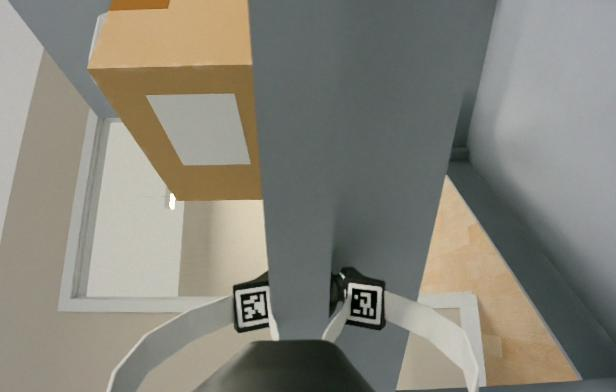

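Emit:
{"fn": "move", "kwargs": {
  "blocking": false,
  "r2": {"base":{"translate_m":-0.09,"strafe_m":-0.243},"pace":"slow"},
  "cameras": []
}}

Emit:
{"fn": "wait", "kwargs": {
  "seconds": 4.5,
  "cameras": []
}}

Emit:
{"fn": "move", "kwargs": {
  "blocking": false,
  "r2": {"base":{"rotate_rad":0.1},"pace":"slow"},
  "cameras": []
}}

Emit:
{"fn": "wait", "kwargs": {
  "seconds": 2,
  "cameras": ["r2_head_camera","r1_head_left_camera"]
}}

Scene clock: 869.50 s.
move: r2 moving
r1: as last shown
r1.turned_by_imu: +0.000
r1.base_tilt: forward=-1.6 right=+1.3
r1.lidar_m: 5.09 0.35 0.25 - 0.25 0.26 0.50 3.81 1.11 2.73 0.63 0.65
r1.servo_current: wrist_yaw_rad=39(59) wrist_pitch_rad=39(46) wrist_roll_rad=52(52) gripper_m=39(46)
r1.wrist_depth_mm: 136 138 - 469 279 195 - / 113 139 - 477 281 196 - / 116 139 264 484 281 189 - / 136 158 - 488 285 189 - / 1921 - - 492 285 190 159 / 1205 1205 193 496 191 190 - / 854 750 750 143 267 173 -
r2.base_odometry: x=-0.447 y=-2.331 heading=-2.027
r2.turned_by_wheels: +0.001
r2.turned_by_imu: +0.002
r2.base_tilt: forward=-0.7 right=+0.0
r2.lidar_m: 0.57 2.30 1.76 1.71 1.84 2.65 3.68 3.92 3.11 3.03 0.68 0.39
r2.base_status: translate_m moving; strafe_m moving
r2.joint_positions: lift_m=+0.687 arm_m=+0.138 wrist_yaw_rad=-0.370 wrist_pitch_rad=+0.004 wrist_roll_rad=+1.569 gripper_m=-0.024
r2.joint_status: not commanded
r2.measured_speeds: translate_m=-0.016 strafe_m=-0.045 rotate_rad=+0.003 lift_m=+0.000 arm_m=+0.000 wrist_yaw_rad=+0.020 wrist_pitch_rad=+0.000 wrist_roll_rad=+0.000
r2.motor_effort: lift_m=+21(21) arm_m=+5(5) wheel_0=+12(12) wheel_1=-5(8) wheel_2=+7(8)
r2.servo_current: wrist_yaw_rad=39(59) wrist_pitch_rad=46(46) wrist_roll_rad=52(59) gripper_m=85(91)
r2.contact_limits: arm_m 0
r2.hand_pose: x=+0.5461 y=-0.1858 z=+0.8637 quat_wxyz=(+0.695, +0.695, -0.128, -0.132) (m; r2's base frame)
r2.wrist_depth_mm: - 389 392 - 153 - - / - 394 397 105 165 - - / - 1983 488 113 181 - - / - - 647 128 198 - - / - - - 139 216 1708 - / - - 185 159 179 1464 477 / - - - - - - 1160
pictures: none
No camera images: "cameras" was empty.

Scene clock: 872.87 s.
earlier move: r2 done
r1.base_odometry: x=-1.393 y=+1.535 heading=+2.924
r1.turned_by_wheels: +0.000
r1.turned_by_imu: +0.000
r1.base_tilt: forward=-1.6 right=+1.3
r1.lidar_m: 5.08 0.35 0.25 - 0.25 0.25 0.49 3.80 1.12 2.75 0.58 0.53
r1.base_status: not commanded
r1.joint_positions: lift_m=+0.127 arm_m=+0.000 wrist_yaw_rad=+3.092 wrist_pitch_rad=+0.002 wrist_roll_rad=+0.000 gripper_m=+0.056
r1.joint_status: not commanded
r1.measured_speeds: all 0
r1.motor_effort: lift_m=+20(20) arm_m=+4(4) wheel_0=-8(9) wheel_1=+6(7) wheel_2=+0(0)
r1.servo_current: wrist_yaw_rad=46(72) wrist_pitch_rad=46(52) wrist_roll_rad=52(65) gripper_m=39(52)
r1.hand_pose: x=-0.1128 y=+0.1016 z=+0.3046 quat_wxyz=(+0.025, -0.001, +0.000, +1.000) (m; r1's base frame)
r1.wrist_depth_mm: 136 138 - 473 278 195 - / 112 139 - 477 282 197 - / 116 139 264 484 281 189 - / 136 159 - 484 283 189 - / 1921 - - 492 285 190 159 / 1182 1229 193 496 191 190 - / 854 750 759 143 266 173 -
r2.base_odometry: x=-0.617 y=-2.152 heading=-2.027
r2.turned_by_wheels: +0.000
r2.turned_by_imu: +0.001
r2.base_tilt: forward=-0.7 right=+0.0
r2.lidar_m: 0.53 2.40 1.99 1.95 2.07 3.01 3.60 3.70 2.85 2.79 1.66 0.49
r2.base_status: done
r2.joint_positions: lift_m=+0.687 arm_m=+0.138 wrist_yaw_rad=-0.367 wrist_pitch_rad=+0.004 wrist_roll_rad=+1.569 gripper_m=-0.024
r2.joint_status: not commanded
r2.measured_speeds: all 0
r2.motor_effort: lift_m=+21(21) arm_m=+5(5) wheel_0=+4(15) wheel_1=-4(9) wheel_2=+8(11)
r2.servo_current: wrist_yaw_rad=46(59) wrist_pitch_rad=46(52) wrist_roll_rad=46(65) gripper_m=85(91)
r2.contact_limits: arm_m 0
r2.hand_pose: x=+0.5466 y=-0.1851 z=+0.8637 quat_wxyz=(+0.696, +0.695, -0.127, -0.131) (m; r2's base frame)
r2.wrist_depth_mm: - - 1205 148 205 - - / - 1255 535 153 210 - - / - 477 459 156 216 809 - / - 500 477 160 221 831 - / - - 549 166 229 - - / 1863 - 187 170 180 - - / - - - - 241 1576 492
wait: 3.37 of 4.5 s (r2 has come to rest)
pictures: none
No camera images: "cameras" was empty.

Scene clock: 873.37 s.
move: r2 moving
r1: as last shown
r1.lidar_m: 5.09 0.34 0.25 - 0.25 0.25 0.50 3.81 1.13 2.75 0.58 0.56
r1.motor_effort: lift_m=+20(20) arm_m=+4(4) wheel_0=-8(8) wheel_1=+6(7) wheel_2=+0(0)
r1.servo_current: wrist_yaw_rad=52(59) wrist_pitch_rad=39(46) wrist_roll_rad=39(52) gripper_m=46(52)
r1.wrist_depth_mm: 136 138 - 477 278 195 - / 113 139 - 480 279 196 - / 116 139 264 484 282 189 - / 136 158 - 480 283 190 - / 1983 - - 492 283 190 158 / 1229 1205 193 496 190 191 - / 842 750 750 143 268 173 -
r2.base_odometry: x=-0.617 y=-2.152 heading=-1.936
r2.turned_by_wheels: +0.091
r2.turned_by_imu: +0.088
r2.base_tilt: forward=-0.6 right=+0.1
r2.lidar_m: 0.56 2.42 1.97 1.93 2.19 3.41 3.57 3.46 2.81 2.79 1.65 0.46
r2.base_status: rotate_rad moving
r2.joint_positions: lift_m=+0.687 arm_m=+0.138 wrist_yaw_rad=-0.372 wrist_pitch_rad=+0.004 wrist_roll_rad=+1.569 gripper_m=-0.024
r2.joint_status: not commanded
r2.measured_speeds: translate_m=+0.000 strafe_m=+0.002 rotate_rad=+0.153 lift_m=+0.000 arm_m=+0.000 wrist_yaw_rad=+0.040 wrist_pitch_rad=+0.000 wrist_roll_rad=+0.000
r2.motor_effort: lift_m=+21(21) arm_m=+5(5) wheel_0=-5(14) wheel_1=-4(9) wheel_2=-5(12)
r2.servo_current: wrist_yaw_rad=52(59) wrist_pitch_rad=46(46) wrist_roll_rad=39(52) gripper_m=85(91)
r2.contact_limits: arm_m 0
r2.hand_pose: x=+0.5458 y=-0.1862 z=+0.8637 quat_wxyz=(+0.695, +0.695, -0.129, -0.132) (m; r2's base frame)
r2.wrist_depth_mm: - - 539 131 186 - - / - 466 466 137 196 - - / - 445 433 144 206 - - / - 1921 508 152 216 - - / - - 615 159 225 - - / - - 187 169 179 1576 - / - 136 - - - 1576 462
pictures: none
No camera images: "cameras" was empty.

Scene clock: 873.80 s.
earlier move: r2 done
r1.base_odometry: x=-1.393 y=+1.535 heading=+2.924
r1.turned_by_wheels: +0.000
r1.turned_by_imu: +0.000
r1.base_tilt: forward=-1.6 right=+1.3
r1.lidar_m: 5.09 0.30 0.25 - 0.25 0.25 0.51 3.82 1.13 2.74 0.59 0.55
r1.base_status: not commanded
r1.joint_positions: lift_m=+0.127 arm_m=+0.000 wrist_yaw_rad=+3.092 wrist_pitch_rad=+0.002 wrist_roll_rad=+0.000 gripper_m=+0.056
r1.joint_status: not commanded
r1.measured_speeds: all 0
r1.motor_effort: lift_m=+20(20) arm_m=+4(4) wheel_0=-8(8) wheel_1=+6(7) wheel_2=+0(0)
r1.servo_current: wrist_yaw_rad=59(65) wrist_pitch_rad=39(52) wrist_roll_rad=65(72) gripper_m=39(52)
r1.hand_pose: x=-0.1128 y=+0.1016 z=+0.3046 quat_wxyz=(+0.025, -0.001, +0.000, +1.000) (m; r1's base frame)
r1.wrist_depth_mm: 136 138 - 480 278 195 - / 113 139 - 477 279 196 - / 116 140 264 484 281 189 - / 137 158 - 488 285 189 - / 1921 - - 492 283 190 158 / 1182 1205 194 496 191 190 - / 842 750 750 143 267 173 -
r2.base_odometry: x=-0.617 y=-2.152 heading=-1.927
r2.turned_by_wheels: +0.009
r2.turned_by_imu: +0.009
r2.base_tilt: forward=-0.6 right=+0.1
r2.lidar_m: 0.55 2.42 1.97 1.95 2.17 3.47 3.58 3.43 2.82 2.81 1.62 0.45
r2.base_status: done
r2.joint_positions: lift_m=+0.687 arm_m=+0.138 wrist_yaw_rad=-0.367 wrist_pitch_rad=+0.004 wrist_roll_rad=+1.569 gripper_m=-0.024
r2.joint_status: not commanded
r2.measured_speeds: all 0
r2.motor_effort: lift_m=+21(21) arm_m=+5(5) wheel_0=+0(14) wheel_1=-3(9) wheel_2=-1(12)
r2.servo_current: wrist_yaw_rad=46(59) wrist_pitch_rad=39(46) wrist_roll_rad=46(52) gripper_m=91(91)
r2.contact_limits: arm_m 0
r2.hand_pose: x=+0.5466 y=-0.1851 z=+0.8637 quat_wxyz=(+0.696, +0.695, -0.128, -0.131) (m; r2's base frame)
r2.wrist_depth_mm: - 544 525 - 182 - - / - 452 452 133 191 - - / - 452 439 141 204 - - / - - 517 150 215 - - / - - 634 157 225 - - / - - 185 169 179 1618 521 / - - - - - 1576 459
wait: 0.43 of 2 s (r2 has come to rest)
pictures: r1_head_left_camera, r2_head_camera
Images, in order (width x height): r1_head_left_camera 420x672, r2_head_camera 420x560.

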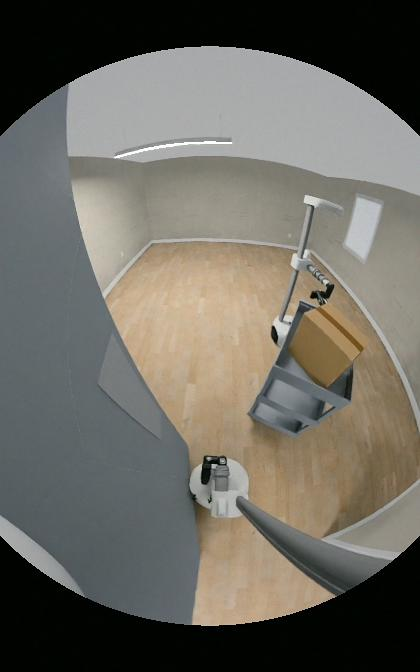

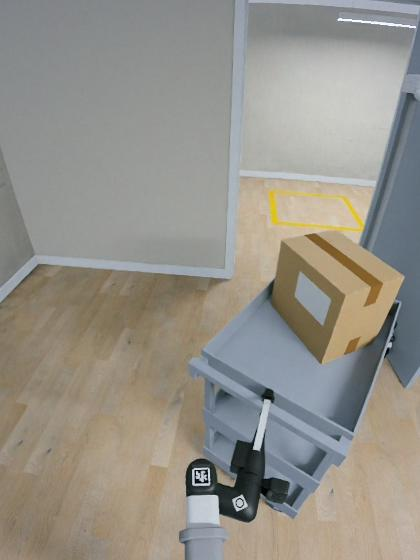

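Emit:
{"fn": "move", "kwargs": {
  "blocking": false,
  "r2": {"base":{"translate_m":-0.642,"strafe_m":0.485},"pace":"slow"},
  "cameras": []
}}

Emit:
{"fn": "wait", "kwargs": {
  "seconds": 9,
  "cameras": ["r2_head_camera"]
}}

Scene clock: 888.10 s.
move: r2 moving
r1: as last shown
r1.lidar_m: 5.11 0.32 0.25 - 0.25 0.25 0.50 3.80 1.13 2.74 0.61 0.56
r1.motor_effort: lift_m=+20(20) arm_m=+4(4) wheel_0=-7(8) wheel_1=+7(7) wheel_2=+0(0)
r1.servo_current: wrist_yaw_rad=46(78) wrist_pitch_rad=46(52) wrist_roll_rad=33(52) gripper_m=46(46)
r1.wrist_depth_mm: 137 138 - 469 278 195 - / 113 138 - 480 281 197 - / 116 140 264 484 282 188 - / 136 158 - 484 283 190 - / 1921 - - 484 286 190 159 / 1229 1205 193 496 191 190 - / 854 759 750 143 267 173 -
r2.base_odometry: x=-0.606 y=-2.144 heading=-1.927
r2.turned_by_wheels: +0.000
r2.turned_by_imu: +0.000
r2.base_tilt: forward=-0.7 right=+0.1
r2.lidar_m: 0.58 2.40 1.96 1.95 2.18 3.44 3.57 3.44 2.81 2.79 1.65 0.47
r2.base_status: translate_m moving; strafe_m moving
r2.joint_positions: lift_m=+0.687 arm_m=+0.138 wrist_yaw_rad=-0.367 wrist_pitch_rad=+0.004 wrist_roll_rad=+1.569 gripper_m=-0.024
r2.joint_status: not commanded
r2.measured_speeds: translate_m=-0.042 strafe_m=+0.032 rotate_rad=+0.000 lift_m=+0.000 arm_m=+0.000 wrist_yaw_rad=+0.000 wrist_pitch_rad=+0.000 wrist_roll_rad=+0.000
r2.motor_effort: lift_m=+21(21) arm_m=+5(5) wheel_0=-10(14) wheel_1=+4(5) wheel_2=+8(9)
r2.servo_current: wrist_yaw_rad=39(52) wrist_pitch_rad=46(52) wrist_roll_rad=52(59) gripper_m=85(91)
r2.contact_limits: arm_m 0
r2.hand_pose: x=+0.5466 y=-0.1851 z=+0.8637 quat_wxyz=(+0.696, +0.695, -0.128, -0.131) (m; r2's base frame)
r2.wrist_depth_mm: - 544 517 - 182 - - / - 452 449 133 191 - - / - 452 439 141 204 - - / - - 521 150 216 - - / - - 634 157 226 - - / - - 185 169 180 1576 525 / - 136 - - - 1576 473
pictures: none
No camera images: "cameras" was empty.

Scene clock: 896.87 s.
earlier move: r2 done
r1.base_odometry: x=-1.393 y=+1.535 heading=+2.924
r1.turned_by_wheels: +0.000
r1.turned_by_imu: -0.001
r1.base_tilt: forward=-1.6 right=+1.3
r1.lidar_m: 5.09 0.34 0.25 - 0.25 0.25 0.50 3.81 1.12 2.74 2.84 1.36
r1.base_status: not commanded
r1.joint_positions: lift_m=+0.127 arm_m=+0.000 wrist_yaw_rad=+3.092 wrist_pitch_rad=+0.002 wrist_roll_rad=+0.000 gripper_m=+0.056
r1.joint_status: not commanded
r1.measured_speeds: all 0
r1.motor_effort: lift_m=+20(20) arm_m=+4(5) wheel_0=-8(8) wheel_1=+6(7) wheel_2=+0(0)
r1.servo_current: wrist_yaw_rad=46(78) wrist_pitch_rad=46(52) wrist_roll_rad=59(72) gripper_m=46(46)
r1.hand_pose: x=-0.1128 y=+0.1016 z=+0.3046 quat_wxyz=(+0.025, -0.001, +0.000, +1.000) (m; r1's base frame)
r1.wrist_depth_mm: 136 138 - 473 278 195 - / 113 138 - 477 281 196 - / 116 139 265 484 283 189 - / 137 159 - 484 283 189 - / 1983 - - 492 285 190 159 / 1205 1182 194 496 191 190 - / 842 750 750 143 268 173 -
r2.base_odometry: x=+0.061 y=-1.719 heading=-1.926
r2.turned_by_wheels: +0.001
r2.turned_by_imu: +0.000
r2.base_tilt: forward=-0.6 right=+0.1
r2.lidar_m: 0.55 1.95 1.61 1.59 1.74 2.76 2.85 3.15 3.18 3.15 2.41 0.48
r2.base_status: done
r2.joint_positions: lift_m=+0.687 arm_m=+0.138 wrist_yaw_rad=-0.370 wrist_pitch_rad=+0.004 wrist_roll_rad=+1.569 gripper_m=-0.024
r2.joint_status: not commanded
r2.measured_speeds: all 0
r2.motor_effort: lift_m=+21(22) arm_m=+5(6) wheel_0=-3(16) wheel_1=+5(8) wheel_2=+8(11)
r2.servo_current: wrist_yaw_rad=33(59) wrist_pitch_rad=46(52) wrist_roll_rad=39(59) gripper_m=85(98)
r2.contact_limits: arm_m 0
r2.hand_pose: x=+0.5461 y=-0.1858 z=+0.8637 quat_wxyz=(+0.695, +0.695, -0.128, -0.132) (m; r2's base frame)
r2.wrist_depth_mm: - - - 136 190 - - / - - 488 141 199 759 - / - 439 439 148 208 - - / - - 500 154 217 809 - / - - 603 162 226 - - / - - 188 169 179 1708 - / - - - - - 1576 473
wait: 8.77 of 9 s (r2 has come to rest)
pictures: r2_head_camera
Images, in order (width x height): r2_head_camera 420x560.

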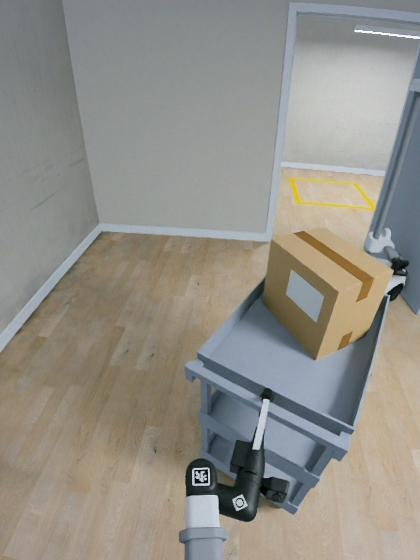

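Emit:
{"fn": "move", "kwargs": {
  "blocking": false,
  "r2": {"base":{"translate_m":-0.055,"strafe_m":-0.175},"pace":"slow"},
  "cameras": []
}}

Emit:
{"fn": "wait", "kwargs": {
  "seconds": 4,
  "cameras": ["r2_head_camera","r2_wrist_camera"]
}}

Scene clock: 902.67 s.
move: r2 moving
r1: as last shown
r1.turned_by_imu: +0.000
r1.lidar_m: 5.08 0.33 0.25 - 0.25 0.25 0.49 3.80 1.14 2.73 2.83 1.33
r1.motor_effort: lift_m=+20(20) arm_m=+4(4) wheel_0=-8(8) wheel_1=+7(7) wheel_2=+0(0)
r1.servo_current: wrist_yaw_rad=46(59) wrist_pitch_rad=33(52) wrist_roll_rad=39(78) gripper_m=46(46)
r1.wrist_depth_mm: 136 139 - 469 276 195 - / 112 139 - 477 281 196 - / 116 139 263 480 282 190 - / 137 159 - 488 282 189 - / 1921 - - 492 286 190 158 / 1205 1182 193 500 191 190 - / 854 750 750 143 267 173 -
r2.base_odometry: x=+0.052 y=-1.712 heading=-1.925
r2.turned_by_wheels: +0.001
r2.turned_by_imu: +0.002
r2.base_tilt: forward=-0.6 right=+0.1
r2.lidar_m: 0.55 1.97 1.61 1.59 1.77 2.83 2.83 3.16 3.18 3.15 2.41 0.47
r2.base_status: translate_m moving; strafe_m moving
r2.joint_positions: lift_m=+0.687 arm_m=+0.138 wrist_yaw_rad=-0.368 wrist_pitch_rad=+0.004 wrist_roll_rad=+1.569 gripper_m=-0.024
r2.joint_status: not commanded
r2.measured_speeds: translate_m=-0.015 strafe_m=-0.048 rotate_rad=-0.001 lift_m=+0.000 arm_m=+0.000 wrist_yaw_rad=+0.001 wrist_pitch_rad=+0.000 wrist_roll_rad=+0.000
r2.motor_effort: lift_m=+21(21) arm_m=+5(5) wheel_0=+14(14) wheel_1=-8(9) wheel_2=+10(11)
r2.servo_current: wrist_yaw_rad=52(59) wrist_pitch_rad=39(46) wrist_roll_rad=52(52) gripper_m=91(91)
r2.contact_limits: arm_m 0
r2.hand_pose: x=+0.5465 y=-0.1853 z=+0.8637 quat_wxyz=(+0.696, +0.695, -0.128, -0.131) (m; r2's base frame)
r2.wrist_depth_mm: - - - 135 189 - - / - - 492 141 198 750 - / - 439 436 147 208 - - / - - 496 154 216 809 - / - - 597 161 226 - - / - - 187 169 179 1708 - / - - - - - 1576 477
pictures: none
No camera images: "cameras" was empty.

Scene clock: 905.27 s.
earlier move: r2 done
r1.base_odometry: x=-1.393 y=+1.535 heading=+2.924
r1.turned_by_wheels: +0.000
r1.turned_by_imu: +0.000
r1.base_tilt: forward=-1.5 right=+1.3
r1.lidar_m: 5.09 0.33 0.25 - 0.25 0.25 0.52 3.82 1.12 2.74 2.85 1.28
r1.base_status: not commanded
r1.joint_positions: lift_m=+0.127 arm_m=+0.000 wrist_yaw_rad=+3.092 wrist_pitch_rad=+0.002 wrist_roll_rad=+0.000 gripper_m=+0.056
r1.joint_status: not commanded
r1.measured_speeds: all 0
r1.motor_effort: lift_m=+20(20) arm_m=+4(4) wheel_0=-8(8) wheel_1=+7(7) wheel_2=+0(0)
r1.servo_current: wrist_yaw_rad=46(72) wrist_pitch_rad=46(52) wrist_roll_rad=65(78) gripper_m=39(46)
r1.hand_pose: x=-0.1128 y=+0.1016 z=+0.3046 quat_wxyz=(+0.025, -0.001, +0.000, +1.000) (m; r1's base frame)
r1.wrist_depth_mm: 136 138 - 469 278 196 - / 113 138 - 477 279 196 - / 116 139 263 488 281 189 - / 136 158 - 484 283 189 - / 1983 - - 492 283 190 159 / 1205 1182 194 496 191 191 - / 854 768 759 143 265 173 -
r2.base_odometry: x=-0.083 y=-1.607 heading=-1.926
r2.turned_by_wheels: +0.000
r2.turned_by_imu: +0.000
r2.base_tilt: forward=-0.7 right=+0.1
r2.lidar_m: 0.51 2.19 1.77 1.77 1.95 2.86 2.83 3.13 3.02 2.97 3.30 0.52
r2.base_status: done
r2.joint_positions: lift_m=+0.687 arm_m=+0.138 wrist_yaw_rad=-0.368 wrist_pitch_rad=+0.004 wrist_roll_rad=+1.569 gripper_m=-0.024
r2.joint_status: not commanded
r2.measured_speeds: all 0
r2.motor_effort: lift_m=+21(21) arm_m=+5(5) wheel_0=+6(14) wheel_1=-5(9) wheel_2=+6(11)
r2.servo_current: wrist_yaw_rad=39(59) wrist_pitch_rad=46(52) wrist_roll_rad=39(65) gripper_m=85(98)
r2.contact_limits: arm_m 0
r2.hand_pose: x=+0.5465 y=-0.1852 z=+0.8637 quat_wxyz=(+0.696, +0.695, -0.128, -0.131) (m; r2's base frame)
r2.wrist_depth_mm: - - 1863 169 229 1661 1160 / - - - 170 230 1576 - / - - 574 170 230 809 - / - 480 462 170 231 842 - / - - 496 171 231 831 - / - - 525 171 179 - - / - - - - 232 - -
wait: 2.60 of 4 s (r2 has come to rest)
pictures: r2_head_camera, r2_wrist_camera
Images, in order (width x height): r2_head_camera 420x560, r2_wrist_camera 616x392.

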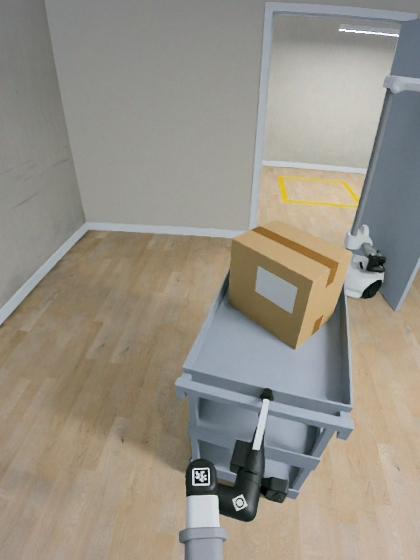

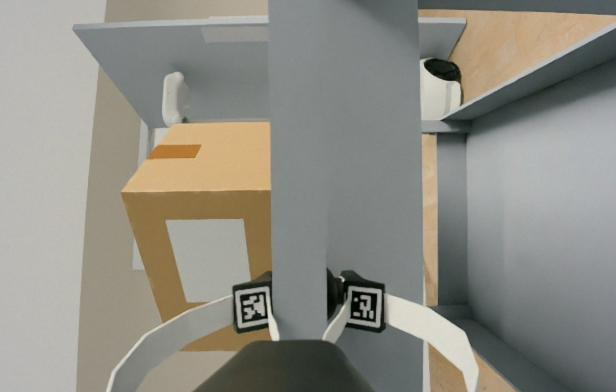

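Emit:
{"fn": "move", "kwargs": {
  "blocking": false,
  "r2": {"base":{"translate_m":0.279,"strafe_m":-0.109},"pace":"slow"},
  "cameras": []
}}

Emit:
{"fn": "wait", "kwargs": {
  "seconds": 5,
  "cameras": ["r2_wrist_camera"]
}}

Scene clock: 910.70 s.
move: r2 moving
r1: as last shown
r1.base_tilt: forward=-1.6 right=+1.3
r1.lidar_m: 5.09 0.36 0.25 - 0.25 0.25 0.52 3.80 1.12 2.75 2.84 1.25
r1.servo_current: wrist_yaw_rad=72(72) wrist_pitch_rad=39(46) wrist_roll_rad=52(65) gripper_m=39(46)
r1.wrist_depth_mm: 136 138 - 473 278 196 - / 113 139 - 477 281 197 - / 116 139 264 480 282 189 - / 136 158 - 484 283 189 - / 1983 - - 488 285 190 159 / 1182 1182 194 492 191 190 - / 854 750 759 143 267 173 -
r2.base_odometry: x=-0.092 y=-1.617 heading=-1.926
r2.turned_by_wheels: +0.000
r2.turned_by_imu: +0.001
r2.base_tilt: forward=-0.7 right=+0.1
r2.lidar_m: 0.52 2.21 1.79 1.77 1.95 2.88 2.83 3.17 3.00 2.96 3.30 0.51
r2.base_status: translate_m moving; strafe_m moving
r2.joint_positions: lift_m=+0.687 arm_m=+0.138 wrist_yaw_rad=-0.370 wrist_pitch_rad=+0.004 wrist_roll_rad=+1.569 gripper_m=-0.024
r2.joint_status: not commanded
r2.measured_speeds: translate_m=+0.049 strafe_m=-0.019 rotate_rad=+0.003 lift_m=+0.000 arm_m=+0.000 wrist_yaw_rad=-0.005 wrist_pitch_rad=+0.000 wrist_roll_rad=+0.000
r2.motor_effort: lift_m=+21(21) arm_m=+5(5) wheel_0=+10(11) wheel_1=+5(6) wheel_2=-12(12)
r2.servo_current: wrist_yaw_rad=46(52) wrist_pitch_rad=39(52) wrist_roll_rad=52(52) gripper_m=85(91)
r2.contact_limits: arm_m 0
r2.hand_pose: x=+0.5461 y=-0.1857 z=+0.8637 quat_wxyz=(+0.695, +0.695, -0.128, -0.132) (m; r2's base frame)
r2.wrist_depth_mm: - - - 172 233 1537 1160 / - - - 171 232 1708 512 / - - 603 172 233 820 - / - - 469 230 232 842 - / - - 492 171 232 831 - / - - 186 171 179 - - / - - 603 - 230 - -
pictures: none
No camera images: "cameras" was empty.

Scene clock: 914.40 s.
earlier move: r2 done
r1.base_odometry: x=-1.393 y=+1.535 heading=+2.924
r1.turned_by_wheels: +0.000
r1.turned_by_imu: +0.000
r1.base_tilt: forward=-1.6 right=+1.3
r1.lidar_m: 5.09 0.34 0.25 - 0.25 0.25 0.50 3.80 1.12 2.76 1.10 0.97
r1.base_status: not commanded
r1.joint_positions: lift_m=+0.127 arm_m=+0.000 wrist_yaw_rad=+3.092 wrist_pitch_rad=+0.002 wrist_roll_rad=+0.000 gripper_m=+0.056
r1.joint_status: not commanded
r1.measured_speeds: all 0
r1.motor_effort: lift_m=+20(20) arm_m=+4(4) wheel_0=-7(8) wheel_1=+7(7) wheel_2=+0(0)
r1.servo_current: wrist_yaw_rad=46(72) wrist_pitch_rad=46(52) wrist_roll_rad=52(65) gripper_m=46(52)
r1.hand_pose: x=-0.1128 y=+0.1016 z=+0.3046 quat_wxyz=(+0.025, -0.001, +0.000, +1.000) (m; r1's base frame)
r1.wrist_depth_mm: 136 138 - 469 278 195 - / 113 139 - 477 281 196 - / 116 139 265 484 283 189 - / 136 158 - 488 285 189 - / 1983 - - 492 285 190 158 / 1205 1205 194 496 191 190 - / 842 759 759 143 267 173 -
r2.base_odometry: x=-0.283 y=-1.830 heading=-1.926
r2.turned_by_wheels: +0.000
r2.turned_by_imu: -0.001
r2.base_tilt: forward=-0.7 right=+0.0
r2.lidar_m: 0.53 2.22 1.84 1.80 2.00 3.14 3.12 3.46 2.91 2.91 2.05 0.50
r2.base_status: done
r2.joint_positions: lift_m=+0.687 arm_m=+0.138 wrist_yaw_rad=-0.373 wrist_pitch_rad=+0.004 wrist_roll_rad=+1.569 gripper_m=-0.024
r2.joint_status: not commanded
r2.measured_speeds: all 0
r2.motor_effort: lift_m=+21(21) arm_m=+5(5) wheel_0=+2(13) wheel_1=+4(6) wheel_2=-8(14)
r2.servo_current: wrist_yaw_rad=52(59) wrist_pitch_rad=39(52) wrist_roll_rad=52(59) gripper_m=85(91)
r2.contact_limits: arm_m 0
r2.hand_pose: x=+0.5455 y=-0.1865 z=+0.8637 quat_wxyz=(+0.695, +0.694, -0.130, -0.133) (m; r2's base frame)
r2.wrist_depth_mm: - - - 153 211 1537 1138 / - 1863 580 156 214 768 - / - 517 469 160 219 820 - / - 492 469 163 224 820 - / - - 535 167 229 - - / - - 186 170 178 - - / - - - - 239 1708 -
wait: 3.70 of 5 s (r2 has come to rest)
pictures: r2_wrist_camera
Images, in order (width x height): r2_wrist_camera 616x392.

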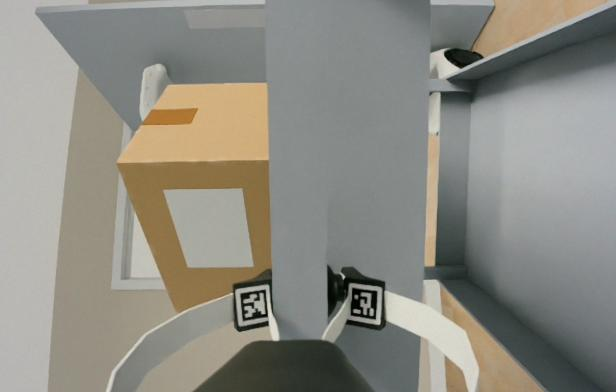

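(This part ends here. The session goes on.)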